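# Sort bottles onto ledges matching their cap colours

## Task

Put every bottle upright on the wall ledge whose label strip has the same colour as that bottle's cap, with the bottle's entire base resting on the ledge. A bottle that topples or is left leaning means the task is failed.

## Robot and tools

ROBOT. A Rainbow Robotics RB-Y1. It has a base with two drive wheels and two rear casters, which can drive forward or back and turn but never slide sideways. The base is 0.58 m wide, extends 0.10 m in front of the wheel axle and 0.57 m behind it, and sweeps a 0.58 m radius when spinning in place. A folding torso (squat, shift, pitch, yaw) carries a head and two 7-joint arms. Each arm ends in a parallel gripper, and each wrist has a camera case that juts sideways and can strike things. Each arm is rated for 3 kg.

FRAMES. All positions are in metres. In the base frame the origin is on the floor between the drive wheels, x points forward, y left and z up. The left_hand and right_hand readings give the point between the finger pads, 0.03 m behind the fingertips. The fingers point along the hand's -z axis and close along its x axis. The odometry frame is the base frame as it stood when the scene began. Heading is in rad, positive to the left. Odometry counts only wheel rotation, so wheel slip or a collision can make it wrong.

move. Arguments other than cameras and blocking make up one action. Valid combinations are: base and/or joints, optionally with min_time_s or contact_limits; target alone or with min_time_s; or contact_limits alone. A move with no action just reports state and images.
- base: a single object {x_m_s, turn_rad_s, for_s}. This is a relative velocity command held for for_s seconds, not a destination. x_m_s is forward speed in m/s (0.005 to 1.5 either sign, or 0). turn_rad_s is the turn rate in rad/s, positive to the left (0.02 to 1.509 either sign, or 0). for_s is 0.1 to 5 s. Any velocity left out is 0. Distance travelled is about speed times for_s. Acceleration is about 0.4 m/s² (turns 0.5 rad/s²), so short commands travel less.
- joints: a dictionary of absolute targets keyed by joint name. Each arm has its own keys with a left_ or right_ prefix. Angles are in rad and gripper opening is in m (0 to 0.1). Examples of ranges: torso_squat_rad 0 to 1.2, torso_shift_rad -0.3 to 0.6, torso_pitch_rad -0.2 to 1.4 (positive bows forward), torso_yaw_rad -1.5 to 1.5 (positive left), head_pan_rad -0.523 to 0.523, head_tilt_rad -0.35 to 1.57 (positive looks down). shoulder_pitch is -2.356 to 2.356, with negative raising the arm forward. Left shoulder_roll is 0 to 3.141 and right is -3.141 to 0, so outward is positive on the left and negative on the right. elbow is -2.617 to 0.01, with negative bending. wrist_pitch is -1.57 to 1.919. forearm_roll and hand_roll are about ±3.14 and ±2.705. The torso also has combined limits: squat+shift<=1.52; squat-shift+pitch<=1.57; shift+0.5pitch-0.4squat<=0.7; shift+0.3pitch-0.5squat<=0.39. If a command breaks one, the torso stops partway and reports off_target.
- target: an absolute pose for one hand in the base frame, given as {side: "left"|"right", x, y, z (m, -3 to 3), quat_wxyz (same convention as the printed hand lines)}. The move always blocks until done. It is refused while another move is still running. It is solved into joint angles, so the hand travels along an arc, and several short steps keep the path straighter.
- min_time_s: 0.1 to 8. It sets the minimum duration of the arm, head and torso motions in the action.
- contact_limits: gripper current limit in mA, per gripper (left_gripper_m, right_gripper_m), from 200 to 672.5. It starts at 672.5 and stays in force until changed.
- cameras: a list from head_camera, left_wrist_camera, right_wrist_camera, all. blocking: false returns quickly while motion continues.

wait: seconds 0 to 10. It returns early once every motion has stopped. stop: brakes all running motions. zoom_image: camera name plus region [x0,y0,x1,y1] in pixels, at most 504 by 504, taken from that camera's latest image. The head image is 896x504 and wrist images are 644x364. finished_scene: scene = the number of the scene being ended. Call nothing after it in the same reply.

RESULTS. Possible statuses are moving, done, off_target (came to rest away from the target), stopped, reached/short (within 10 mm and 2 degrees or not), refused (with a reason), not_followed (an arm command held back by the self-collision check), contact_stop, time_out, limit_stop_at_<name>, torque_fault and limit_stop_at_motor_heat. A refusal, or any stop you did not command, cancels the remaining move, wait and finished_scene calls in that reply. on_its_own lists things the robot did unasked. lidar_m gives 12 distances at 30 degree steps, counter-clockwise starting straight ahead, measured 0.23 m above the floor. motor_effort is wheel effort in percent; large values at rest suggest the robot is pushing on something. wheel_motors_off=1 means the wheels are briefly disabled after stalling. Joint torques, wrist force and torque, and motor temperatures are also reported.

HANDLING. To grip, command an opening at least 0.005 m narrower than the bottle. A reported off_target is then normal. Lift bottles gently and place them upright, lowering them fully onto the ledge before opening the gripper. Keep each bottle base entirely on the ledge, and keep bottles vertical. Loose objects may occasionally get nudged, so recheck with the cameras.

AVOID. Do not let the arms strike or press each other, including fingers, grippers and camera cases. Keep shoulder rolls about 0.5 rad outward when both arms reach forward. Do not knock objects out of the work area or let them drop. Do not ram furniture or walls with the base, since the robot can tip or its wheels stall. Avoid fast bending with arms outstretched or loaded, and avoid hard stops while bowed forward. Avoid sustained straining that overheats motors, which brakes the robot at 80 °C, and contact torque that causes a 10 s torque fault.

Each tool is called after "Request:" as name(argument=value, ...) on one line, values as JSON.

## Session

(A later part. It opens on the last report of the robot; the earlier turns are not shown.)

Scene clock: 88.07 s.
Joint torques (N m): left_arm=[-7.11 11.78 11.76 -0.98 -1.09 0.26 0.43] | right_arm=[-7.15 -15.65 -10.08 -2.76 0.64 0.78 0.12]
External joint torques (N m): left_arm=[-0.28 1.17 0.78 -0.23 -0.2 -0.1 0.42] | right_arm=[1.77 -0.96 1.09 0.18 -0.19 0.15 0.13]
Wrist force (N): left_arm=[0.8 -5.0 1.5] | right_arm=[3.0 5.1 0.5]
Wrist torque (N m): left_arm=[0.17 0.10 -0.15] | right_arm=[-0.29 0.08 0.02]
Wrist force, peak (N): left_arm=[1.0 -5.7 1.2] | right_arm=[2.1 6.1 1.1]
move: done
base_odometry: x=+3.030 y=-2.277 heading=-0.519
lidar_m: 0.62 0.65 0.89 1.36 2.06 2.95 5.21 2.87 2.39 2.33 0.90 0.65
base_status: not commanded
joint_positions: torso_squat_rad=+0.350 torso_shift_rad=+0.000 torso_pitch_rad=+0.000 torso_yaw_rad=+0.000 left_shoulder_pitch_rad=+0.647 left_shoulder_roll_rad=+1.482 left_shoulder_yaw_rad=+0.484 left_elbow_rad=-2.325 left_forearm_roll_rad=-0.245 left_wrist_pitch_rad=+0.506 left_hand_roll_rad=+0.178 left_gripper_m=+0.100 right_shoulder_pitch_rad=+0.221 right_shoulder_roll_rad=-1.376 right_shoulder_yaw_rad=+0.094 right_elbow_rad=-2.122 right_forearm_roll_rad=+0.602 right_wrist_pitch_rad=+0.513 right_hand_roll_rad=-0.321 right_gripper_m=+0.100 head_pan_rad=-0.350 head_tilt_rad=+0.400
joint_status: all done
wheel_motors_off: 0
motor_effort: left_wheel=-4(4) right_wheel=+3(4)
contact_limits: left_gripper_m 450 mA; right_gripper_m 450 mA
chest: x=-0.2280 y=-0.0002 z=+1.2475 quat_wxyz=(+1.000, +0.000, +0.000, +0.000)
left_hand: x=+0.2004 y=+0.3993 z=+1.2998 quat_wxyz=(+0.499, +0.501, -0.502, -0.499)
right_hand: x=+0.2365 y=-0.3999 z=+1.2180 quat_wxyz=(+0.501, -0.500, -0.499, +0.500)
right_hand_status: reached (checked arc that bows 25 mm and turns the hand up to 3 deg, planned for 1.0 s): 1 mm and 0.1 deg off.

Request:
move(target={"side": "left", "x": 0.27, "y": 0.057, "z": 1.302, "quat_wxyz": [0.5, 0.5, -0.5, -0.5]}, min_time_s=1.2, cameras=[])

Request:
move(target={"side": "left", "x": 0.39, "y": 0.057, "z": 1.302, "quat_wxyz": [0.5, 0.5, -0.5, -0.5]}, min_time_s=1.0, cameras=["head_camera", "left_wrist_camera"])

Scene clock: 92.77 s.
Joint torques (N m): left_arm=[-18.32 -8.43 6.36 5.63 -1.54 1.14 0.02] | right_arm=[-7.08 -15.51 -10.24 -2.73 0.6 0.65 -0.07]
External joint torques (N m): left_arm=[-0.72 -0.26 -0.13 0.8 -0.18 -0.38 0.01] | right_arm=[1.84 -0.82 0.93 0.21 -0.23 0.02 -0.06]
Wrist force (N): left_arm=[1.2 -5.1 1.3] | right_arm=[3.3 5.6 0.9]
Wrist torque (N m): left_arm=[0.20 0.15 -0.15] | right_arm=[-0.41 0.08 -0.03]
Wrist force, peak (N): left_arm=[0.8 -6.3 1.4] | right_arm=[3.4 5.7 0.8]
move: done
base_odometry: x=+3.030 y=-2.277 heading=-0.519
lidar_m: 0.63 0.65 0.90 1.36 2.06 2.94 5.21 2.88 2.39 2.33 0.90 0.65
base_status: not commanded
joint_positions: torso_squat_rad=+0.350 torso_shift_rad=+0.000 torso_pitch_rad=+0.000 torso_yaw_rad=+0.000 left_shoulder_pitch_rad=+0.965 left_shoulder_roll_rad=+3.141 left_shoulder_yaw_rad=+1.075 left_elbow_rad=-2.123 left_forearm_roll_rad=+0.376 left_wrist_pitch_rad=+1.534 left_hand_roll_rad=+0.837 left_gripper_m=+0.100 right_shoulder_pitch_rad=+0.221 right_shoulder_roll_rad=-1.376 right_shoulder_yaw_rad=+0.094 right_elbow_rad=-2.122 right_forearm_roll_rad=+0.602 right_wrist_pitch_rad=+0.513 right_hand_roll_rad=-0.321 right_gripper_m=+0.100 head_pan_rad=-0.350 head_tilt_rad=+0.400
joint_status: all done
wheel_motors_off: 0
motor_effort: left_wheel=-4(4) right_wheel=+3(4)
contact_limits: left_gripper_m 450 mA; right_gripper_m 450 mA
chest: x=-0.2280 y=-0.0003 z=+1.2475 quat_wxyz=(+1.000, +0.000, +0.000, +0.000)
left_hand: x=+0.2699 y=+0.0569 z=+1.3021 quat_wxyz=(+0.500, +0.500, -0.500, -0.500)
left_hand_status: reached (checked arc that bows 97 mm and turns the hand up to 12 deg, planned for 1.5 s): 0 mm and 0.0 deg off.
right_hand: x=+0.2365 y=-0.4000 z=+1.2179 quat_wxyz=(+0.501, -0.500, -0.499, +0.500)

Scene clock: 94.10 s.
Joint torques (N m): left_arm=[-24.52 -8.44 10.71 4.38 -1.52 0.96 0.43] | right_arm=[-7.65 -16 -10.03 -2.68 0.84 0.83 -0.07]
External joint torques (N m): left_arm=[-1.76 0.5 0.91 0.17 0.15 0.07 0.42] | right_arm=[1.27 -1.31 1.14 0.26 0.01 0.2 -0.06]
Wrist force (N): left_arm=[1.0 -5.2 0.9] | right_arm=[3.0 4.7 -0.2]
Wrist torque (N m): left_arm=[0.22 0.13 -0.04] | right_arm=[-0.25 0.04 0.00]
Wrist force, peak (N): left_arm=[1.2 -5.9 1.6] | right_arm=[3.7 5.3 0.0]
move: done
base_odometry: x=+3.030 y=-2.277 heading=-0.519
lidar_m: 0.63 0.65 0.89 1.35 2.06 2.95 5.21 2.87 2.39 2.33 0.91 0.65
base_status: not commanded
joint_positions: torso_squat_rad=+0.350 torso_shift_rad=+0.000 torso_pitch_rad=+0.000 torso_yaw_rad=+0.000 left_shoulder_pitch_rad=+1.363 left_shoulder_roll_rad=+3.141 left_shoulder_yaw_rad=+1.399 left_elbow_rad=-1.569 left_forearm_roll_rad=+0.158 left_wrist_pitch_rad=+1.192 left_hand_roll_rad=+0.455 left_gripper_m=+0.100 right_shoulder_pitch_rad=+0.221 right_shoulder_roll_rad=-1.376 right_shoulder_yaw_rad=+0.094 right_elbow_rad=-2.122 right_forearm_roll_rad=+0.602 right_wrist_pitch_rad=+0.513 right_hand_roll_rad=-0.321 right_gripper_m=+0.100 head_pan_rad=-0.350 head_tilt_rad=+0.400
joint_status: all done
wheel_motors_off: 0
motor_effort: left_wheel=-4(4) right_wheel=+4(4)
contact_limits: left_gripper_m 450 mA; right_gripper_m 450 mA
chest: x=-0.2280 y=-0.0002 z=+1.2475 quat_wxyz=(+1.000, +0.000, +0.000, +0.000)
left_hand: x=+0.3901 y=+0.0577 z=+1.3023 quat_wxyz=(+0.500, +0.499, -0.500, -0.501)
left_hand_status: reached (checked arc that bows 27 mm and turns the hand up to 4 deg, planned for 1.0 s): 1 mm and 0.2 deg off.
right_hand: x=+0.2365 y=-0.3999 z=+1.2180 quat_wxyz=(+0.501, -0.500, -0.499, +0.500)
head_camera: T_world_to_cam=[[-0.36771, -0.9296, 0.02519, -0.10771], [-0.33894, 0.10875, -0.9345, 1.34142], [0.86597, -0.35216, -0.35507, 0.63532]] pos_world=[-0.1351, -0.02227, 1.48186]
left_wrist_camera: T_world_to_cam=[[-0.03857, -0.99925, -0.00472, 0.07788], [-0.46775, 0.02223, -0.88358, 1.35912], [0.88302, -0.03188, -0.46826, 0.34145]] pos_world=[0.33723, 0.05849, 1.36114]

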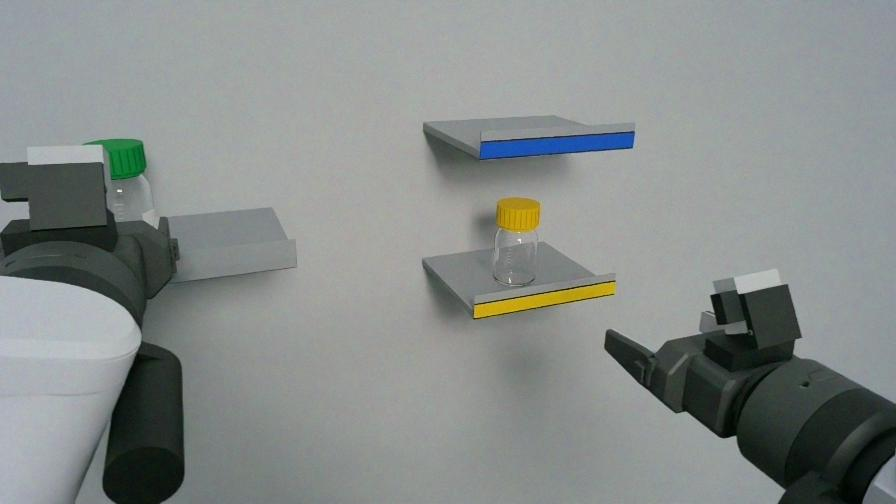

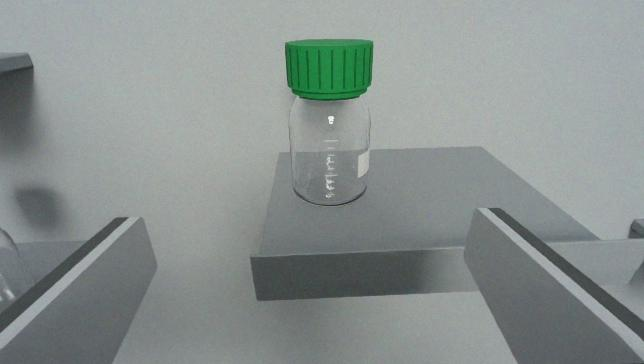

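Request:
move(base={"x_m_s": -0.3, "for_s": 0.8333}, cameras=[])

Request:
move(joints={"left_elbow_rad": -2.2, "left_wrist_pitch_rad": 0.9, "right_shoulder_pitch_rad": -0.45, "right_shoulder_roll_rad": -0.25, "right_shoulder_yaw_rad": 0, "right_elbow_rad": -2.1, "right_forearm_roll_rad": 0, "right_wrist_pitch_rad": 0.98, "right_hand_roll_rad": 1.57}, min_time_s=2, cameras=[])

Request:
move(joints={"left_shoulder_pitch_rad": -0.45, "left_shoulder_roll_rad": 0.25, "left_shoulder_yaw_rad": 0, "left_elbow_rad": -2.1, "left_forearm_roll_rad": 0, "left_wrist_pitch_rad": 0.98, "left_hand_roll_rad": -1.57, "head_pan_rad": 0}, min_time_s=3, cameras=["all"])

Scene clock: 98.73 s.
Joint torques (N m): left_arm=[-23.6 -7.91 10.89 4.43 -1.67 0.84 0.42] | right_arm=[-7.59 -15.84 -10.5 -2.87 0.78 0.74 0.25]
External joint torques (N m): left_arm=[-0.84 1.03 1.09 0.21 0 -0.05 0.41] | right_arm=[1.33 -1.15 0.66 0.07 -0.05 0.11 0.26]
Wrist force (N): left_arm=[1.2 -4.9 1.4] | right_arm=[2.6 4.9 0.4]
Wrist torque (N m): left_arm=[0.18 0.14 -0.04] | right_arm=[-0.31 -0.01 -0.01]
Wrist force, peak (N): left_arm=[0.9 -5.5 1.4] | right_arm=[3.5 5.9 0.1]
move: done
base_odometry: x=+2.813 y=-2.153 heading=-0.519
lidar_m: 0.88 0.91 1.24 1.99 2.00 2.76 4.96 2.74 2.40 2.33 1.25 0.92
base_status: done (sent for 0.83 of 0.83 s)
joint_positions: torso_squat_rad=+0.350 torso_shift_rad=+0.000 torso_pitch_rad=+0.000 torso_yaw_rad=+0.000 left_shoulder_pitch_rad=+1.363 left_shoulder_roll_rad=+3.141 left_shoulder_yaw_rad=+1.399 left_elbow_rad=-1.569 left_forearm_roll_rad=+0.158 left_wrist_pitch_rad=+1.192 left_hand_roll_rad=+0.455 left_gripper_m=+0.100 right_shoulder_pitch_rad=+0.221 right_shoulder_roll_rad=-1.376 right_shoulder_yaw_rad=+0.094 right_elbow_rad=-2.122 right_forearm_roll_rad=+0.602 right_wrist_pitch_rad=+0.513 right_hand_roll_rad=-0.321 right_gripper_m=+0.100 head_pan_rad=-0.350 head_tilt_rad=+0.400
joint_status: not commanded
wheel_motors_off: 0
motor_effort: left_wheel=-2(27) right_wheel=+4(18)
contact_limits: left_gripper_m 450 mA; right_gripper_m 450 mA
chest: x=-0.2281 y=-0.0002 z=+1.2475 quat_wxyz=(+1.000, +0.000, +0.000, +0.000)
left_hand: x=+0.3899 y=+0.0577 z=+1.3025 quat_wxyz=(+0.500, +0.499, -0.501, -0.501)
right_hand: x=+0.2364 y=-0.3999 z=+1.2180 quat_wxyz=(+0.501, -0.500, -0.499, +0.500)

Scene clock: 101.03 s.
Joint torques (N m): left_arm=[-17.45 -6.16 10.82 0.92 -1.19 0.56 0.46] | right_arm=[-16.66 -4.63 -3.68 -6.97 0.42 -1.58 -0.18]
External joint torques (N m): left_arm=[-0.61 1.07 0.82 -0.52 0.12 -0.04 0.45] | right_arm=[-0.08 0 -0.85 0.8 -0.1 0.36 -0.15]
Wrist force (N): left_arm=[0.5 -4.8 -1.3] | right_arm=[4.4 4.7 1.3]
Wrist torque (N m): left_arm=[0.18 0.09 -0.04] | right_arm=[-0.29 0.11 -0.18]
Wrist force, peak (N): left_arm=[1.0 -5.4 0.5] | right_arm=[5.0 5.4 1.2]
move: done
base_odometry: x=+2.813 y=-2.153 heading=-0.519
lidar_m: 0.88 0.91 1.24 2.00 2.01 2.76 4.96 2.75 2.40 2.33 1.26 0.91
base_status: not commanded
joint_positions: torso_squat_rad=+0.350 torso_shift_rad=+0.000 torso_pitch_rad=+0.000 torso_yaw_rad=+0.000 left_shoulder_pitch_rad=+1.363 left_shoulder_roll_rad=+3.141 left_shoulder_yaw_rad=+1.399 left_elbow_rad=-2.200 left_forearm_roll_rad=+0.158 left_wrist_pitch_rad=+0.900 left_hand_roll_rad=+0.455 left_gripper_m=+0.100 right_shoulder_pitch_rad=-0.450 right_shoulder_roll_rad=-0.250 right_shoulder_yaw_rad=+0.000 right_elbow_rad=-2.100 right_forearm_roll_rad=+0.000 right_wrist_pitch_rad=+0.980 right_hand_roll_rad=+1.570 right_gripper_m=+0.100 head_pan_rad=-0.350 head_tilt_rad=+0.400
joint_status: all done
wheel_motors_off: 0
motor_effort: left_wheel=-3(3) right_wheel=+4(6)
contact_limits: left_gripper_m 450 mA; right_gripper_m 450 mA
chest: x=-0.2281 y=-0.0002 z=+1.2475 quat_wxyz=(+1.000, +0.000, +0.000, +0.000)
left_hand: x=+0.1439 y=-0.1117 z=+1.1714 quat_wxyz=(+0.341, +0.167, -0.512, -0.770)
right_hand: x=+0.3183 y=-0.2079 z=+1.2818 quat_wxyz=(+0.423, -0.548, -0.440, +0.573)

Scene clock: 104.33 s.
Joint torques (N m): left_arm=[-16.38 4.73 2.06 -7.39 -0.59 -1.86 0.23] | right_arm=[-16.56 -4.89 -3.15 -6.91 0.45 -1.57 -0.27]
External joint torques (N m): left_arm=[0.16 0.54 -0.98 0.55 -0.22 0.11 0.2] | right_arm=[0.02 -0.26 -0.32 0.86 -0.07 0.38 -0.25]
Wrist force (N): left_arm=[2.8 -5.0 1.1] | right_arm=[4.4 4.9 0.9]
Wrist torque (N m): left_arm=[0.21 0.26 -0.04] | right_arm=[-0.31 0.10 -0.16]
Wrist force, peak (N): left_arm=[3.8 -5.2 -1.1] | right_arm=[5.8 4.8 0.8]
move: done
base_odometry: x=+2.813 y=-2.153 heading=-0.519
lidar_m: 0.88 0.91 1.25 1.99 2.00 2.76 4.96 2.75 2.40 2.33 1.26 0.92
base_status: not commanded
joint_positions: torso_squat_rad=+0.350 torso_shift_rad=+0.000 torso_pitch_rad=+0.000 torso_yaw_rad=+0.000 left_shoulder_pitch_rad=-0.450 left_shoulder_roll_rad=+0.250 left_shoulder_yaw_rad=+0.000 left_elbow_rad=-2.100 left_forearm_roll_rad=+0.000 left_wrist_pitch_rad=+0.980 left_hand_roll_rad=-1.570 left_gripper_m=+0.100 right_shoulder_pitch_rad=-0.450 right_shoulder_roll_rad=-0.250 right_shoulder_yaw_rad=+0.000 right_elbow_rad=-2.100 right_forearm_roll_rad=+0.000 right_wrist_pitch_rad=+0.980 right_hand_roll_rad=+1.570 right_gripper_m=+0.100 head_pan_rad=+0.000 head_tilt_rad=+0.400
joint_status: all done
wheel_motors_off: 0
motor_effort: left_wheel=-2(3) right_wheel=+4(6)
contact_limits: left_gripper_m 450 mA; right_gripper_m 450 mA
chest: x=-0.2281 y=-0.0002 z=+1.2475 quat_wxyz=(+1.000, +0.000, +0.000, +0.000)
left_hand: x=+0.3183 y=+0.2076 z=+1.2824 quat_wxyz=(+0.422, +0.548, -0.440, -0.573)
right_hand: x=+0.3183 y=-0.2079 z=+1.2818 quat_wxyz=(+0.423, -0.548, -0.440, +0.573)
pictures: head_camera, left_wrist_camera, right_wrist_camera
head_camera: T_world_to_cam=[[-0.02674, -0.99932, 0.02524, -0.03756], [-0.3553, -0.0141, -0.93465, 1.33814], [0.93437, -0.03396, -0.35468, 0.6491]] pos_world=[-0.13207, 0.00337, 1.48186]
left_wrist_camera: T_world_to_cam=[[-0.07881, -0.96217, -0.26079, 0.55827], [-0.46705, 0.26675, -0.84303, 1.20173], [0.88071, 0.05537, -0.4704, 0.38572]] pos_world=[0.26555, 0.19523, 1.34014]
right_wrist_camera: T_world_to_cam=[[0.0265, -0.95194, 0.30513, -0.6022], [-0.49646, -0.27746, -0.82252, 1.1817], [0.86765, -0.12969, -0.47996, 0.38416]] pos_world=[0.26931, -0.19556, 1.3401]

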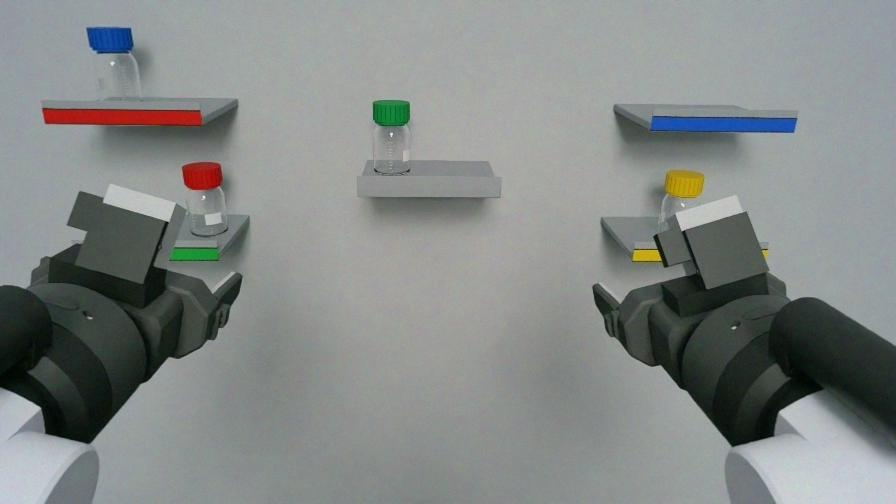

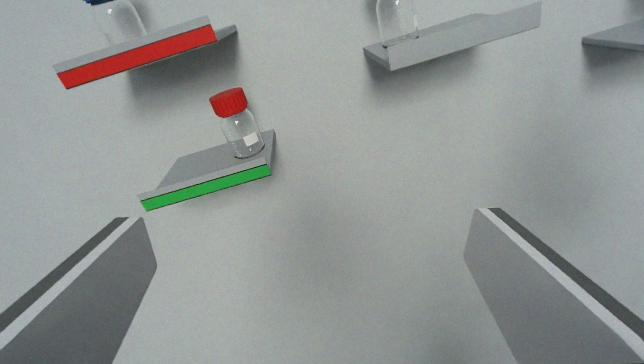

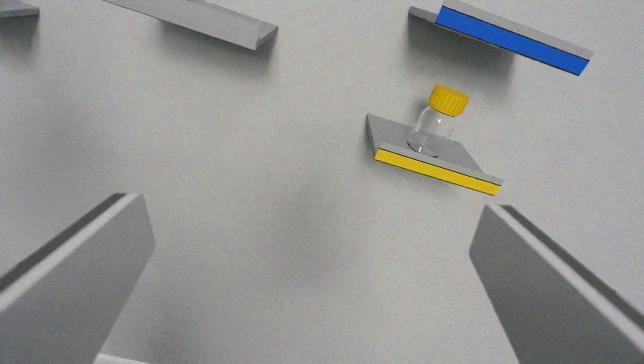

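Request:
move(target={"side": "left", "x": 0.39, "y": 0.057, "z": 1.302, "quat_wxyz": [0.5, 0.5, -0.5, -0.5]}, min_time_s=1.0, cameras=[])

Request:
move(base={"x_m_s": 0.3, "for_s": 0.8333}, cameras=["head_camera", "left_wrist_camera"])

Scene clock: 106.70 s.
Joint torques (N m): left_arm=[-20.9 2.57 2 -8.51 -0.75 -1.59 0.18] | right_arm=[-16.62 -5.08 -2.91 -6.85 0.36 -1.82 -0.17]
External joint torques (N m): left_arm=[0.15 1.41 -0.45 0.54 0.09 0.1 0.17] | right_arm=[-0.04 -0.46 -0.08 0.92 -0.16 0.12 -0.15]
Wrist force (N): left_arm=[1.0 -5.3 0.9] | right_arm=[4.9 5.2 0.4]
Wrist torque (N m): left_arm=[0.21 0.11 -0.16] | right_arm=[-0.35 0.19 -0.16]
Wrist force, peak (N): left_arm=[2.2 -5.8 1.5] | right_arm=[5.6 5.0 -0.1]
move: done
base_odometry: x=+2.813 y=-2.153 heading=-0.519
lidar_m: 0.88 0.91 1.25 2.00 2.00 2.76 4.96 2.75 2.40 2.32 1.26 0.91
base_status: not commanded
joint_positions: torso_squat_rad=+0.350 torso_shift_rad=+0.000 torso_pitch_rad=+0.000 torso_yaw_rad=+0.000 left_shoulder_pitch_rad=-0.846 left_shoulder_roll_rad=+0.000 left_shoulder_yaw_rad=-0.210 left_elbow_rad=-1.566 left_forearm_roll_rad=-0.506 left_wrist_pitch_rad=+0.929 left_hand_roll_rad=-0.972 left_gripper_m=+0.100 right_shoulder_pitch_rad=-0.450 right_shoulder_roll_rad=-0.250 right_shoulder_yaw_rad=+0.000 right_elbow_rad=-2.100 right_forearm_roll_rad=+0.000 right_wrist_pitch_rad=+0.980 right_hand_roll_rad=+1.570 right_gripper_m=+0.100 head_pan_rad=+0.000 head_tilt_rad=+0.400
joint_status: all done
wheel_motors_off: 0
motor_effort: left_wheel=-3(3) right_wheel=+4(6)
contact_limits: left_gripper_m 450 mA; right_gripper_m 450 mA
chest: x=-0.2281 y=-0.0002 z=+1.2475 quat_wxyz=(+1.000, +0.000, +0.000, +0.000)
left_hand: x=+0.3899 y=+0.0568 z=+1.3024 quat_wxyz=(+0.500, +0.500, -0.500, -0.500)
left_hand_status: reached (checked arc that bows 28 mm and turns the hand up to 15 deg, planned for 1.0 s): 0 mm and 0.1 deg off.
right_hand: x=+0.3184 y=-0.2079 z=+1.2817 quat_wxyz=(+0.423, -0.548, -0.440, +0.573)

Scene clock: 108.83 s.
Joint torques (N m): left_arm=[-21.56 2.22 2 -8.93 -0.81 -1.71 0.01] | right_arm=[-16.31 -5.36 -3.28 -6.95 0.53 -1.82 -0.06]
External joint torques (N m): left_arm=[-0.51 1.05 -0.46 0.12 0.03 -0.02 0] | right_arm=[0.27 -0.73 -0.45 0.82 0.01 0.12 -0.04]
Wrist force (N): left_arm=[1.0 -5.3 0.9] | right_arm=[4.4 4.1 1.6]
Wrist torque (N m): left_arm=[0.22 0.13 -0.16] | right_arm=[-0.21 0.12 -0.17]
Wrist force, peak (N): left_arm=[1.4 -5.5 0.7] | right_arm=[5.2 5.5 0.9]
move: done
base_odometry: x=+3.030 y=-2.277 heading=-0.519
lidar_m: 0.63 0.65 0.89 1.36 2.07 2.95 5.21 2.87 2.39 2.33 0.91 0.66
base_status: done (sent for 0.83 of 0.83 s)
joint_positions: torso_squat_rad=+0.350 torso_shift_rad=+0.000 torso_pitch_rad=+0.000 torso_yaw_rad=+0.000 left_shoulder_pitch_rad=-0.846 left_shoulder_roll_rad=+0.000 left_shoulder_yaw_rad=-0.210 left_elbow_rad=-1.566 left_forearm_roll_rad=-0.506 left_wrist_pitch_rad=+0.929 left_hand_roll_rad=-0.972 left_gripper_m=+0.100 right_shoulder_pitch_rad=-0.450 right_shoulder_roll_rad=-0.250 right_shoulder_yaw_rad=+0.000 right_elbow_rad=-2.100 right_forearm_roll_rad=+0.000 right_wrist_pitch_rad=+0.980 right_hand_roll_rad=+1.570 right_gripper_m=+0.100 head_pan_rad=+0.000 head_tilt_rad=+0.400
joint_status: not commanded
wheel_motors_off: 0
motor_effort: left_wheel=-2(34) right_wheel=+0(24)
contact_limits: left_gripper_m 450 mA; right_gripper_m 450 mA
chest: x=-0.2280 y=-0.0002 z=+1.2475 quat_wxyz=(+1.000, +0.000, +0.000, +0.000)
left_hand: x=+0.3900 y=+0.0569 z=+1.3022 quat_wxyz=(+0.500, +0.500, -0.500, -0.500)
right_hand: x=+0.3184 y=-0.2079 z=+1.2817 quat_wxyz=(+0.423, -0.547, -0.440, +0.573)
head_camera: T_world_to_cam=[[-0.02674, -0.99932, 0.02524, -0.03756], [-0.35551, -0.0141, -0.93457, 1.33806], [0.93429, -0.03396, -0.35489, 0.64921]] pos_world=[-0.13187, 0.00337, 1.48186]
left_wrist_camera: T_world_to_cam=[[-0.0367, -0.99931, -0.00507, 0.07674], [-0.46659, 0.02162, -0.88421, 1.35951], [0.88372, -0.03008, -0.46706, 0.33948]] pos_world=[0.33714, 0.0575, 1.36104]

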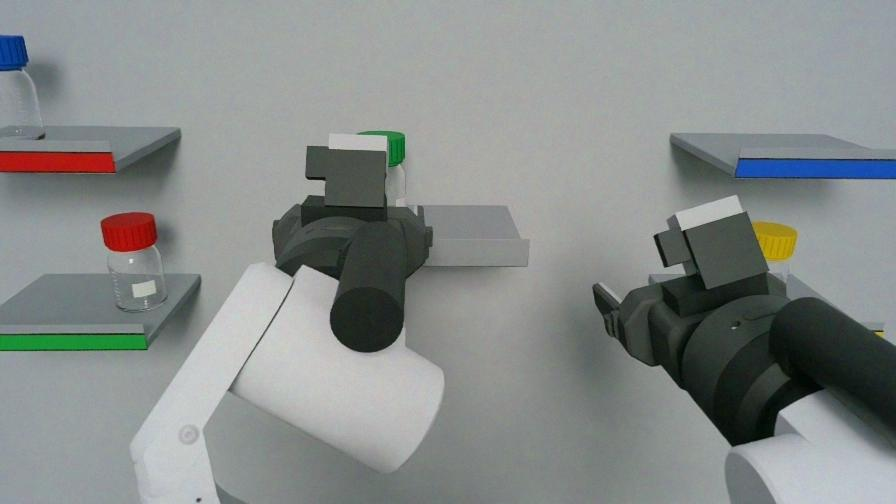

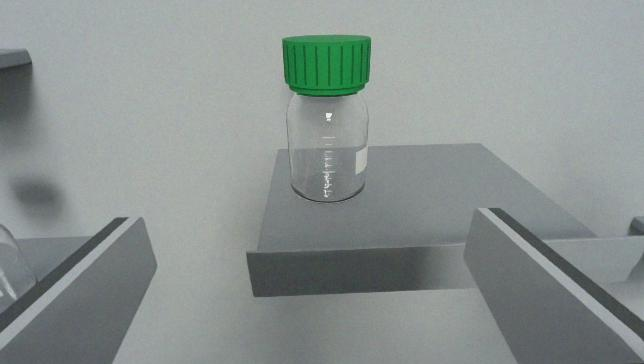

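Request:
move(base={"x_m_s": 0.25, "for_s": 0.4667}, cameras=["left_wrist_camera"])

Scene clock: 112.67 s.
Joint torques (N m): left_arm=[-21.72 2.16 1.91 -9.27 -0.86 -1.62 -0.05] | right_arm=[-16.23 -4.49 -3.06 -7.17 0.42 -1.7 0.06]
External joint torques (N m): left_arm=[-0.68 1 -0.54 -0.22 -0.02 0.07 -0.07] | right_arm=[0.34 0.14 -0.23 0.6 -0.1 0.24 0.08]
Wrist force (N): left_arm=[1.1 -5.2 1.0] | right_arm=[4.8 4.5 0.4]
Wrist torque (N m): left_arm=[0.21 0.13 -0.16] | right_arm=[-0.25 0.17 -0.19]
Wrist force, peak (N): left_arm=[1.0 -5.7 0.9] | right_arm=[4.7 5.7 0.9]
move: done
base_odometry: x=+3.106 y=-2.320 heading=-0.519
lidar_m: 0.54 0.56 0.77 1.34 2.09 3.01 5.30 2.94 2.41 2.16 0.78 0.56
base_status: done (sent for 0.47 of 0.47 s)
joint_positions: torso_squat_rad=+0.350 torso_shift_rad=+0.000 torso_pitch_rad=+0.000 torso_yaw_rad=+0.000 left_shoulder_pitch_rad=-0.846 left_shoulder_roll_rad=+0.000 left_shoulder_yaw_rad=-0.210 left_elbow_rad=-1.566 left_forearm_roll_rad=-0.506 left_wrist_pitch_rad=+0.929 left_hand_roll_rad=-0.972 left_gripper_m=+0.100 right_shoulder_pitch_rad=-0.450 right_shoulder_roll_rad=-0.250 right_shoulder_yaw_rad=+0.000 right_elbow_rad=-2.100 right_forearm_roll_rad=+0.000 right_wrist_pitch_rad=+0.980 right_hand_roll_rad=+1.570 right_gripper_m=+0.100 head_pan_rad=+0.000 head_tilt_rad=+0.400
joint_status: not commanded
wheel_motors_off: 0
motor_effort: left_wheel=-2(17) right_wheel=+0(28)
contact_limits: left_gripper_m 450 mA; right_gripper_m 450 mA
chest: x=-0.2279 y=-0.0002 z=+1.2475 quat_wxyz=(+1.000, +0.000, +0.000, +0.000)
left_hand: x=+0.3901 y=+0.0569 z=+1.3021 quat_wxyz=(+0.500, +0.500, -0.500, -0.500)
right_hand: x=+0.3186 y=-0.2079 z=+1.2816 quat_wxyz=(+0.423, -0.547, -0.440, +0.573)
left_wrist_camera: T_world_to_cam=[[-0.03661, -0.99932, -0.00511, 0.07676], [-0.46679, 0.02162, -0.88411, 1.3593], [0.88361, -0.02998, -0.46726, 0.3396]] pos_world=[0.33724, 0.0575, 1.36084]

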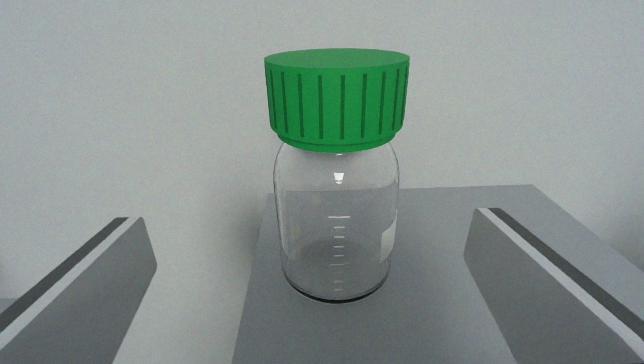

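Request:
move(target={"side": "left", "x": 0.39, "y": 0.045, "z": 1.300, "quat_wxyz": [0.5, 0.5, -0.5, -0.5]}, min_time_s=0.5, cameras=[])

Request:
move(base={"x_m_s": 0.25, "for_s": 0.4667}, cameras=["head_camera", "left_wrist_camera"])

Scene clock: 114.77 s.
Joint torques (N m): left_arm=[-22.37 2.41 0.52 -8.41 -1.19 -1.5 0.54] | right_arm=[-16.37 -4.38 -3.17 -7.41 0.38 -1.82 -0.22]
External joint torques (N m): left_arm=[-1.27 1.35 -2.22 0.64 -0.27 0.12 0.52] | right_arm=[0.21 0.25 -0.34 0.37 -0.13 0.12 -0.2]
Wrist force (N): left_arm=[1.3 -5.0 1.1] | right_arm=[4.8 4.7 0.3]
Wrist torque (N m): left_arm=[0.18 0.15 -0.15] | right_arm=[-0.33 0.12 -0.18]
Wrist force, peak (N): left_arm=[1.2 -5.5 1.3] | right_arm=[5.1 5.6 0.1]
move: done
base_odometry: x=+3.106 y=-2.320 heading=-0.519
lidar_m: 0.54 0.56 0.77 1.34 2.10 3.01 5.30 2.93 2.41 2.17 0.78 0.57
base_status: not commanded
joint_positions: torso_squat_rad=+0.350 torso_shift_rad=+0.000 torso_pitch_rad=+0.000 torso_yaw_rad=+0.000 left_shoulder_pitch_rad=-0.862 left_shoulder_roll_rad=+0.000 left_shoulder_yaw_rad=-0.245 left_elbow_rad=-1.541 left_forearm_roll_rad=-0.531 left_wrist_pitch_rad=+0.939 left_hand_roll_rad=-0.923 left_gripper_m=+0.100 right_shoulder_pitch_rad=-0.450 right_shoulder_roll_rad=-0.250 right_shoulder_yaw_rad=+0.000 right_elbow_rad=-2.100 right_forearm_roll_rad=+0.000 right_wrist_pitch_rad=+0.980 right_hand_roll_rad=+1.570 right_gripper_m=+0.100 head_pan_rad=+0.000 head_tilt_rad=+0.400
joint_status: all done
wheel_motors_off: 0
motor_effort: left_wheel=-2(2) right_wheel=+0(2)
contact_limits: left_gripper_m 450 mA; right_gripper_m 450 mA
chest: x=-0.2279 y=-0.0002 z=+1.2475 quat_wxyz=(+1.000, +0.000, +0.000, +0.000)
left_hand: x=+0.3896 y=+0.0455 z=+1.3003 quat_wxyz=(+0.499, +0.500, -0.500, -0.500)
left_hand_status: reached (checked arc that bows 0 mm and turns the hand up to 0 deg, planned for 0.5 s): 1 mm and 0.1 deg off.
right_hand: x=+0.3185 y=-0.2079 z=+1.2816 quat_wxyz=(+0.423, -0.547, -0.440, +0.573)

Scene clock: 116.00 s.
Joint torques (N m): left_arm=[-21.8 2.46 0.38 -9.17 -0.99 -1.57 0.59] | right_arm=[-15.51 -5.04 -2.92 -7.48 0.38 -1.8 -0.2]
External joint torques (N m): left_arm=[-0.69 1.41 -2.37 -0.12 -0.08 0.06 0.58] | right_arm=[1.07 -0.41 -0.09 0.29 -0.14 0.14 -0.17]
Wrist force (N): left_arm=[1.1 -5.3 1.1] | right_arm=[5.1 5.0 1.5]
Wrist torque (N m): left_arm=[0.21 0.12 -0.15] | right_arm=[-0.35 0.19 -0.18]
Wrist force, peak (N): left_arm=[1.1 -5.9 0.5] | right_arm=[5.8 5.2 0.5]
move: done
base_odometry: x=+3.181 y=-2.363 heading=-0.520
lidar_m: 0.45 0.47 0.64 1.34 2.13 3.08 5.38 3.00 2.42 1.85 0.67 0.47
base_status: done (sent for 0.47 of 0.47 s)
joint_positions: torso_squat_rad=+0.350 torso_shift_rad=+0.000 torso_pitch_rad=+0.000 torso_yaw_rad=+0.000 left_shoulder_pitch_rad=-0.862 left_shoulder_roll_rad=+0.000 left_shoulder_yaw_rad=-0.245 left_elbow_rad=-1.541 left_forearm_roll_rad=-0.531 left_wrist_pitch_rad=+0.939 left_hand_roll_rad=-0.923 left_gripper_m=+0.100 right_shoulder_pitch_rad=-0.450 right_shoulder_roll_rad=-0.250 right_shoulder_yaw_rad=+0.000 right_elbow_rad=-2.100 right_forearm_roll_rad=+0.000 right_wrist_pitch_rad=+0.980 right_hand_roll_rad=+1.570 right_gripper_m=+0.100 head_pan_rad=+0.000 head_tilt_rad=+0.400
joint_status: not commanded
wheel_motors_off: 0
motor_effort: left_wheel=+0(21) right_wheel=+0(23)
contact_limits: left_gripper_m 450 mA; right_gripper_m 450 mA
chest: x=-0.2279 y=-0.0002 z=+1.2475 quat_wxyz=(+1.000, +0.000, +0.000, +0.000)
left_hand: x=+0.3897 y=+0.0455 z=+1.3003 quat_wxyz=(+0.499, +0.500, -0.500, -0.500)
right_hand: x=+0.3186 y=-0.2079 z=+1.2816 quat_wxyz=(+0.423, -0.547, -0.440, +0.573)
head_camera: T_world_to_cam=[[-0.02673, -0.99932, 0.02524, -0.03756], [-0.35568, -0.01409, -0.9345, 1.33798], [0.93423, -0.03396, -0.35506, 0.64937]] pos_world=[-0.13177, 0.00337, 1.48186]
left_wrist_camera: T_world_to_cam=[[-0.03755, -0.99928, -0.00565, 0.06638], [-0.46634, 0.02252, -0.88432, 1.35791], [0.88381, -0.03057, -0.46685, 0.33831]] pos_world=[0.33674, 0.0461, 1.35914]

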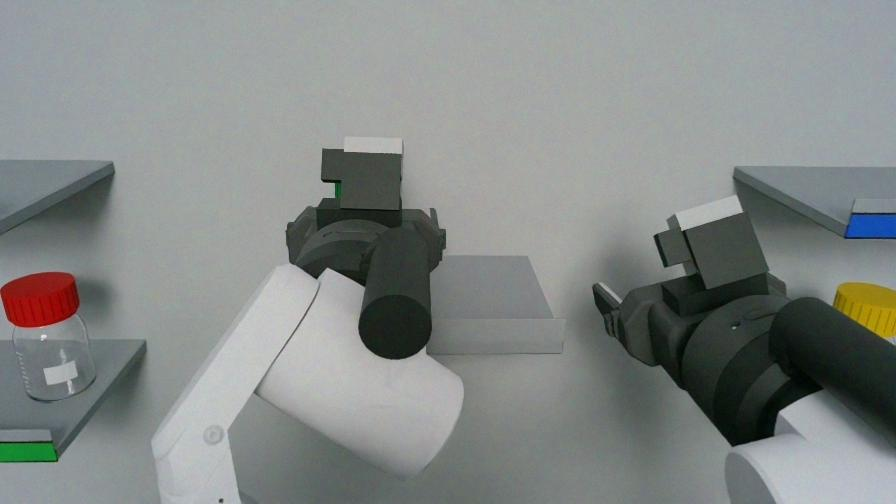

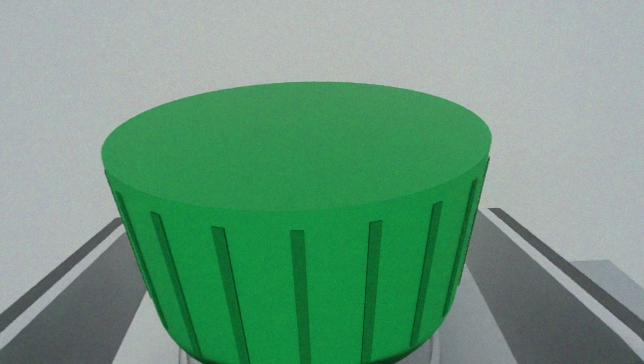

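Request:
move(joints={"left_gripper_m": 0.042}, cameras=["left_wrist_camera"])

Request:
move(target={"side": "left", "x": 0.39, "y": 0.046, "z": 1.335, "quat_wxyz": [0.5, 0.5, -0.5, -0.5]}, min_time_s=0.6, cameras=["head_camera", "left_wrist_camera"])

Scene clock: 122.77 s.
Joint torques (N m): left_arm=[-21.99 2.02 0.63 -9.02 -0.98 -1.55 0.53] | right_arm=[-15.79 -4.24 -3.1 -7.21 0.36 -1.71 -0.17]
External joint torques (N m): left_arm=[-0.88 0.97 -2.12 0.03 -0.07 0.08 0.52] | right_arm=[0.79 0.39 -0.27 0.56 -0.15 0.23 -0.15]
Wrist force (N): left_arm=[1.1 -4.3 0.7] | right_arm=[4.8 4.7 1.1]
Wrist torque (N m): left_arm=[0.19 0.15 -0.11] | right_arm=[-0.30 0.19 -0.14]
Wrist force, peak (N): left_arm=[1.1 -5.6 1.3] | right_arm=[5.4 5.0 0.9]
move: off_target
base_odometry: x=+3.181 y=-2.363 heading=-0.520
lidar_m: 0.45 0.48 0.65 1.33 2.13 3.08 5.38 3.00 2.41 1.85 0.67 0.48
base_status: not commanded
joint_positions: torso_squat_rad=+0.350 torso_shift_rad=+0.000 torso_pitch_rad=+0.000 torso_yaw_rad=+0.000 left_shoulder_pitch_rad=-0.862 left_shoulder_roll_rad=+0.000 left_shoulder_yaw_rad=-0.245 left_elbow_rad=-1.541 left_forearm_roll_rad=-0.531 left_wrist_pitch_rad=+0.939 left_hand_roll_rad=-0.923 left_gripper_m=+0.055 right_shoulder_pitch_rad=-0.450 right_shoulder_roll_rad=-0.250 right_shoulder_yaw_rad=+0.000 right_elbow_rad=-2.100 right_forearm_roll_rad=+0.000 right_wrist_pitch_rad=+0.980 right_hand_roll_rad=+1.570 right_gripper_m=+0.100 head_pan_rad=+0.000 head_tilt_rad=+0.400
joint_status: left_gripper_m off_target (ended at +0.055, target +0.042)
wheel_motors_off: 0
motor_effort: left_wheel=+0(1) right_wheel=-1(2)
contact_limits: left_gripper_m 450 mA; right_gripper_m 450 mA
chest: x=-0.2279 y=-0.0002 z=+1.2475 quat_wxyz=(+1.000, +0.000, +0.000, +0.000)
left_hand: x=+0.3897 y=+0.0455 z=+1.3003 quat_wxyz=(+0.499, +0.500, -0.500, -0.500)
right_hand: x=+0.3185 y=-0.2079 z=+1.2816 quat_wxyz=(+0.423, -0.547, -0.440, +0.573)
left_wrist_camera: T_world_to_cam=[[-0.03755, -0.99928, -0.00565, 0.06639], [-0.46634, 0.02252, -0.88432, 1.35791], [0.88381, -0.03057, -0.46685, 0.33831]] pos_world=[0.33674, 0.0461, 1.35914]

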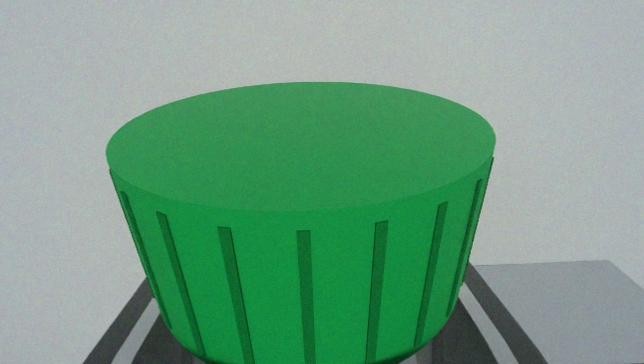

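Scene clock: 123.70 s.
Joint torques (N m): left_arm=[-22.88 3.85 3.96 -9.49 -1.13 -1.96 0.12] | right_arm=[-15.79 -4.75 -3.53 -7.11 0.43 -1.82 -0.35]
External joint torques (N m): left_arm=[-1.34 1.82 1.09 -0.91 -0.23 -0.27 0.11] | right_arm=[0.78 -0.12 -0.7 0.66 -0.08 0.12 -0.33]
Wrist force (N): left_arm=[1.0 -6.8 0.9] | right_arm=[4.8 4.1 0.0]
Wrist torque (N m): left_arm=[0.21 0.12 -0.02] | right_arm=[-0.23 0.15 -0.17]
Wrist force, peak (N): left_arm=[1.1 -7.3 1.1] | right_arm=[5.2 5.3 1.4]
move: done
base_odometry: x=+3.181 y=-2.363 heading=-0.520
lidar_m: 0.45 0.46 0.65 1.34 2.13 3.08 5.38 3.00 2.41 1.84 0.65 0.48
base_status: not commanded
joint_positions: torso_squat_rad=+0.350 torso_shift_rad=+0.000 torso_pitch_rad=+0.000 torso_yaw_rad=+0.000 left_shoulder_pitch_rad=-0.948 left_shoulder_roll_rad=+0.010 left_shoulder_yaw_rad=-0.211 left_elbow_rad=-1.545 left_forearm_roll_rad=-0.474 left_wrist_pitch_rad=+1.008 left_hand_roll_rad=-0.975 left_gripper_m=+0.055 right_shoulder_pitch_rad=-0.450 right_shoulder_roll_rad=-0.250 right_shoulder_yaw_rad=+0.000 right_elbow_rad=-2.100 right_forearm_roll_rad=+0.000 right_wrist_pitch_rad=+0.980 right_hand_roll_rad=+1.570 right_gripper_m=+0.100 head_pan_rad=+0.000 head_tilt_rad=+0.400
joint_status: all done
wheel_motors_off: 0
motor_effort: left_wheel=-1(1) right_wheel=+0(1)
contact_limits: left_gripper_m 450 mA; right_gripper_m 450 mA
chest: x=-0.2279 y=-0.0002 z=+1.2475 quat_wxyz=(+1.000, +0.000, +0.000, +0.000)
left_hand: x=+0.3899 y=+0.0458 z=+1.3350 quat_wxyz=(+0.500, +0.500, -0.500, -0.500)
left_hand_status: reached (checked arc that bows 2 mm and turns the hand up to 0 deg, planned for 0.6 s): 0 mm and 0.0 deg off.
right_hand: x=+0.3185 y=-0.2079 z=+1.2816 quat_wxyz=(+0.423, -0.547, -0.440, +0.573)
head_camera: T_world_to_cam=[[-0.02673, -0.99932, 0.02524, -0.03756], [-0.35559, -0.0141, -0.93454, 1.33804], [0.93426, -0.03396, -0.35497, 0.64924]] pos_world=[-0.13177, 0.00337, 1.48186]
left_wrist_camera: T_world_to_cam=[[-0.03639, -0.99933, -0.00512, 0.06566], [-0.46679, 0.02152, -0.88411, 1.38858], [0.88362, -0.02978, -0.46726, 0.35494]] pos_world=[0.33694, 0.0463, 1.39384]

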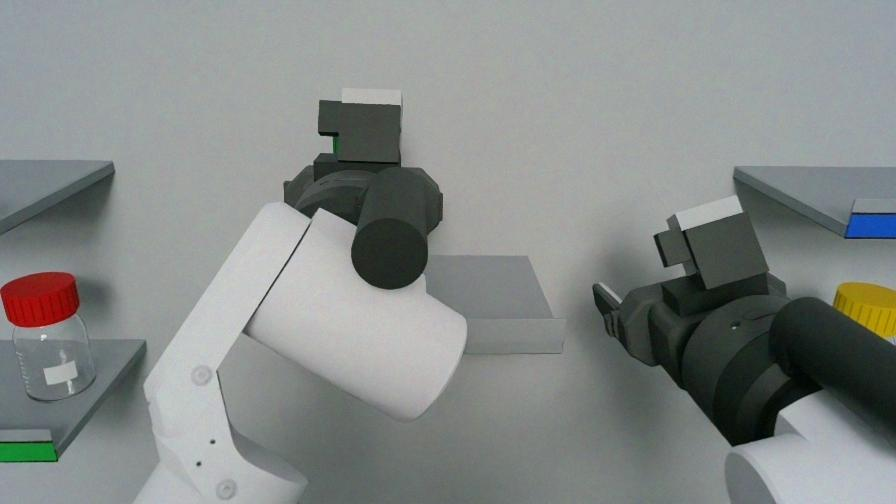

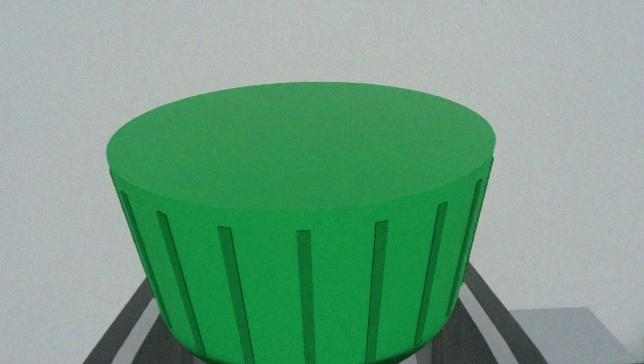

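Request:
move(base={"x_m_s": -0.3, "for_s": 0.6667}, cameras=[])

Request:
move(target={"side": "left", "x": 0.34, "y": 0.25, "z": 1.27, "quat_wxyz": [0.5, 0.5, -0.5, -0.5]}, min_time_s=1.2, cameras=[])

Request:
move(target={"side": "left", "x": 0.39, "y": 0.455, "z": 1.222, "quat_wxyz": [0.5, 0.5, -0.5, -0.5]}, min_time_s=1.2, cameras=["head_camera", "left_wrist_camera"])

Scene clock: 126.13 s.
Joint torques (N m): left_arm=[-23.45 3.71 3.85 -9.09 -1.06 -1.93 0.11] | right_arm=[-15.66 -4.63 -3.13 -6.63 0.68 -1.76 -0.05]
External joint torques (N m): left_arm=[-1.91 1.68 0.97 -0.52 -0.16 -0.24 0.09] | right_arm=[0.92 0 -0.3 1.14 0.17 0.18 -0.02]
Wrist force (N): left_arm=[0.9 -6.8 1.1] | right_arm=[4.3 4.5 0.0]
Wrist torque (N m): left_arm=[0.21 0.09 -0.04] | right_arm=[-0.29 0.11 -0.18]
Wrist force, peak (N): left_arm=[1.3 -7.1 0.9] | right_arm=[5.4 4.8 1.6]
move: done
base_odometry: x=+3.027 y=-2.275 heading=-0.520
lidar_m: 0.63 0.64 0.89 1.36 2.07 2.94 5.21 2.87 2.39 2.33 0.91 0.66
base_status: done (sent for 0.67 of 0.67 s)
joint_positions: torso_squat_rad=+0.350 torso_shift_rad=+0.000 torso_pitch_rad=+0.000 torso_yaw_rad=+0.000 left_shoulder_pitch_rad=-0.948 left_shoulder_roll_rad=+0.010 left_shoulder_yaw_rad=-0.211 left_elbow_rad=-1.545 left_forearm_roll_rad=-0.474 left_wrist_pitch_rad=+1.008 left_hand_roll_rad=-0.975 left_gripper_m=+0.055 right_shoulder_pitch_rad=-0.450 right_shoulder_roll_rad=-0.250 right_shoulder_yaw_rad=+0.000 right_elbow_rad=-2.100 right_forearm_roll_rad=+0.000 right_wrist_pitch_rad=+0.980 right_hand_roll_rad=+1.570 right_gripper_m=+0.100 head_pan_rad=+0.000 head_tilt_rad=+0.400
joint_status: not commanded
wheel_motors_off: 0
motor_effort: left_wheel=-2(26) right_wheel=+0(20)
contact_limits: left_gripper_m 450 mA; right_gripper_m 450 mA
chest: x=-0.2281 y=-0.0002 z=+1.2475 quat_wxyz=(+1.000, +0.000, +0.000, +0.000)
left_hand: x=+0.3897 y=+0.0458 z=+1.3352 quat_wxyz=(+0.500, +0.500, -0.500, -0.500)
right_hand: x=+0.3184 y=-0.2079 z=+1.2818 quat_wxyz=(+0.423, -0.548, -0.440, +0.573)

Scene clock: 127.80 s.
Joint torques (N m): left_arm=[-19.22 7.36 5.6 -9.48 -0.83 -2.3 0.2] | right_arm=[-15.74 -4.38 -3.15 -6.89 0.33 -1.78 -0.34]
External joint torques (N m): left_arm=[-2.07 0.81 0.8 -1.28 -0.33 -0.41 0.19] | right_arm=[0.84 0.25 -0.32 0.88 -0.19 0.16 -0.31]
Wrist force (N): left_arm=[0.9 -6.7 0.9] | right_arm=[4.9 4.6 1.3]
Wrist torque (N m): left_arm=[0.22 0.11 -0.03] | right_arm=[-0.29 0.15 -0.23]
Wrist force, peak (N): left_arm=[0.2 -7.8 0.6] | right_arm=[5.7 5.2 0.9]
move: done
base_odometry: x=+3.027 y=-2.275 heading=-0.520
lidar_m: 0.63 0.66 0.89 1.36 2.07 2.95 5.21 2.86 2.39 2.33 0.91 0.66
base_status: not commanded
joint_positions: torso_squat_rad=+0.350 torso_shift_rad=+0.000 torso_pitch_rad=+0.000 torso_yaw_rad=+0.000 left_shoulder_pitch_rad=-0.439 left_shoulder_roll_rad=+0.403 left_shoulder_yaw_rad=-0.009 left_elbow_rad=-1.982 left_forearm_roll_rad=+0.019 left_wrist_pitch_rad=+0.851 left_hand_roll_rad=-1.181 left_gripper_m=+0.055 right_shoulder_pitch_rad=-0.450 right_shoulder_roll_rad=-0.250 right_shoulder_yaw_rad=+0.000 right_elbow_rad=-2.100 right_forearm_roll_rad=+0.000 right_wrist_pitch_rad=+0.980 right_hand_roll_rad=+1.570 right_gripper_m=+0.100 head_pan_rad=+0.000 head_tilt_rad=+0.400
joint_status: all done
wheel_motors_off: 0
motor_effort: left_wheel=-2(3) right_wheel=+1(1)
contact_limits: left_gripper_m 450 mA; right_gripper_m 450 mA
chest: x=-0.2281 y=-0.0002 z=+1.2475 quat_wxyz=(+1.000, +0.000, +0.000, +0.000)
left_hand: x=+0.3400 y=+0.2500 z=+1.2699 quat_wxyz=(+0.500, +0.500, -0.500, -0.500)
left_hand_status: reached (checked arc that bows 25 mm and turns the hand up to 3 deg, planned for 1.2 s): 0 mm and 0.1 deg off.
right_hand: x=+0.3184 y=-0.2079 z=+1.2818 quat_wxyz=(+0.423, -0.548, -0.440, +0.573)

Scene clock: 129.47 s.
Joint torques (N m): left_arm=[-20.73 17.81 8.75 -6.6 -0.18 -2.25 0.3] | right_arm=[-15.75 -5.18 -3.28 -6.81 0.63 -1.62 -0.2]
External joint torques (N m): left_arm=[-2.56 1.07 -0.97 -0.41 -0.25 -0.22 0.29] | right_arm=[0.83 -0.55 -0.44 0.96 0.11 0.32 -0.18]
Wrist force (N): left_arm=[0.9 -6.7 0.9] | right_arm=[4.8 4.5 0.8]
Wrist torque (N m): left_arm=[0.21 0.10 -0.04] | right_arm=[-0.27 0.15 -0.16]
Wrist force, peak (N): left_arm=[1.3 -8.1 -0.3] | right_arm=[5.4 5.0 0.4]
move: done
base_odometry: x=+3.027 y=-2.275 heading=-0.520
lidar_m: 0.63 0.66 0.89 1.36 2.07 2.94 5.21 2.87 2.39 2.33 0.90 0.66
base_status: not commanded
joint_positions: torso_squat_rad=+0.350 torso_shift_rad=+0.000 torso_pitch_rad=+0.000 torso_yaw_rad=+0.000 left_shoulder_pitch_rad=-0.473 left_shoulder_roll_rad=+0.968 left_shoulder_yaw_rad=-0.170 left_elbow_rad=-1.273 left_forearm_roll_rad=+0.879 left_wrist_pitch_rad=+0.140 left_hand_roll_rad=-1.465 left_gripper_m=+0.055 right_shoulder_pitch_rad=-0.450 right_shoulder_roll_rad=-0.250 right_shoulder_yaw_rad=+0.000 right_elbow_rad=-2.100 right_forearm_roll_rad=+0.000 right_wrist_pitch_rad=+0.980 right_hand_roll_rad=+1.570 right_gripper_m=+0.100 head_pan_rad=+0.000 head_tilt_rad=+0.400
joint_status: all done
wheel_motors_off: 0
motor_effort: left_wheel=-3(3) right_wheel=+1(2)
contact_limits: left_gripper_m 450 mA; right_gripper_m 450 mA
chest: x=-0.2280 y=-0.0002 z=+1.2475 quat_wxyz=(+1.000, +0.000, +0.000, +0.000)
left_hand: x=+0.3897 y=+0.4558 z=+1.2220 quat_wxyz=(+0.502, +0.501, -0.498, -0.499)
left_hand_status: reached (checked arc that bows 54 mm and turns the hand up to 9 deg, planned for 1.2 s): 1 mm and 0.3 deg off.
right_hand: x=+0.3184 y=-0.2079 z=+1.2818 quat_wxyz=(+0.423, -0.548, -0.440, +0.573)
head_camera: T_world_to_cam=[[-0.02674, -0.99932, 0.02524, -0.03755], [-0.35547, -0.01409, -0.93458, 1.33805], [0.93431, -0.03396, -0.35485, 0.64926]] pos_world=[-0.13197, 0.00337, 1.48186]
left_wrist_camera: T_world_to_cam=[[-0.03025, -0.99953, -0.0048, 0.47223], [-0.46743, 0.01839, -0.88384, 1.28111], [0.88351, -0.02449, -0.46777, 0.31272]] pos_world=[0.33683, 0.4561, 1.28084]

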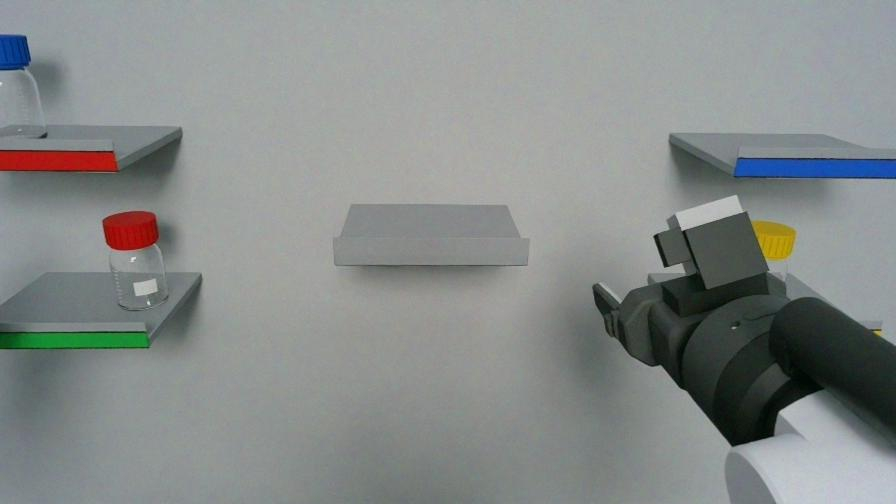

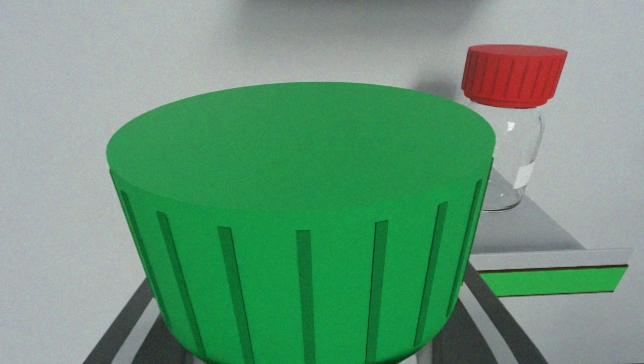

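Request:
move(joints={"head_pan_rad": 0.5, "head_tilt_rad": 0.35}, cameras=["head_camera"])

Request:
zoom_image(camera="head_camera", region=[100, 80, 500, 404])

Scene clock: 130.97 s.
Joint torques (N m): left_arm=[-20.31 17.35 8.41 -6.75 -0.14 -2.25 0.21] | right_arm=[-15.93 -5.01 -3.07 -6.96 0.54 -1.88 -0.27]
External joint torques (N m): left_arm=[-2.14 0.61 -1.32 -0.56 -0.21 -0.22 0.2] | right_arm=[0.65 -0.38 -0.24 0.81 0.02 0.07 -0.24]
Wrist force (N): left_arm=[0.9 -6.8 0.9] | right_arm=[4.8 4.4 0.6]
Wrist torque (N m): left_arm=[0.23 0.10 -0.05] | right_arm=[-0.26 0.16 -0.15]
Wrist force, peak (N): left_arm=[1.2 -6.9 1.0] | right_arm=[5.2 5.1 0.7]
move: done
base_odometry: x=+3.027 y=-2.275 heading=-0.520
lidar_m: 0.63 0.65 0.90 1.36 2.06 2.95 5.21 2.87 2.39 2.32 0.91 0.65
base_status: not commanded
joint_positions: torso_squat_rad=+0.350 torso_shift_rad=+0.000 torso_pitch_rad=+0.000 torso_yaw_rad=+0.000 left_shoulder_pitch_rad=-0.473 left_shoulder_roll_rad=+0.968 left_shoulder_yaw_rad=-0.170 left_elbow_rad=-1.273 left_forearm_roll_rad=+0.879 left_wrist_pitch_rad=+0.140 left_hand_roll_rad=-1.465 left_gripper_m=+0.055 right_shoulder_pitch_rad=-0.450 right_shoulder_roll_rad=-0.250 right_shoulder_yaw_rad=+0.000 right_elbow_rad=-2.100 right_forearm_roll_rad=+0.000 right_wrist_pitch_rad=+0.980 right_hand_roll_rad=+1.570 right_gripper_m=+0.100 head_pan_rad=+0.500 head_tilt_rad=+0.350
joint_status: all done
wheel_motors_off: 0
motor_effort: left_wheel=-3(3) right_wheel=+0(1)
contact_limits: left_gripper_m 450 mA; right_gripper_m 450 mA
chest: x=-0.2280 y=-0.0002 z=+1.2475 quat_wxyz=(+1.000, +0.000, +0.000, +0.000)
left_hand: x=+0.3897 y=+0.4558 z=+1.2220 quat_wxyz=(+0.502, +0.501, -0.498, -0.499)
right_hand: x=+0.3184 y=-0.2079 z=+1.2818 quat_wxyz=(+0.423, -0.548, -0.440, +0.573)
head_camera: T_world_to_cam=[[0.45457, -0.89039, 0.02398, 0.06344], [-0.26349, -0.16015, -0.95127, 1.38117], [0.85085, 0.4261, -0.30741, 0.56356]] pos_world=[-0.14441, 0.03754, 1.48559]

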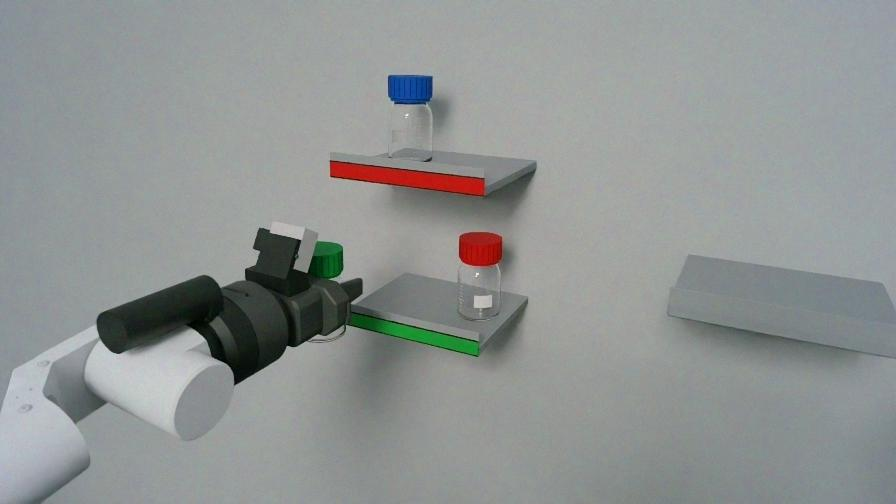

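Scaled by 1.260 from the camera's image (finer frame: 1280x720).

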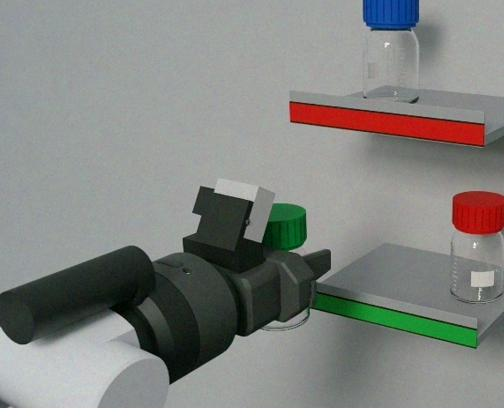

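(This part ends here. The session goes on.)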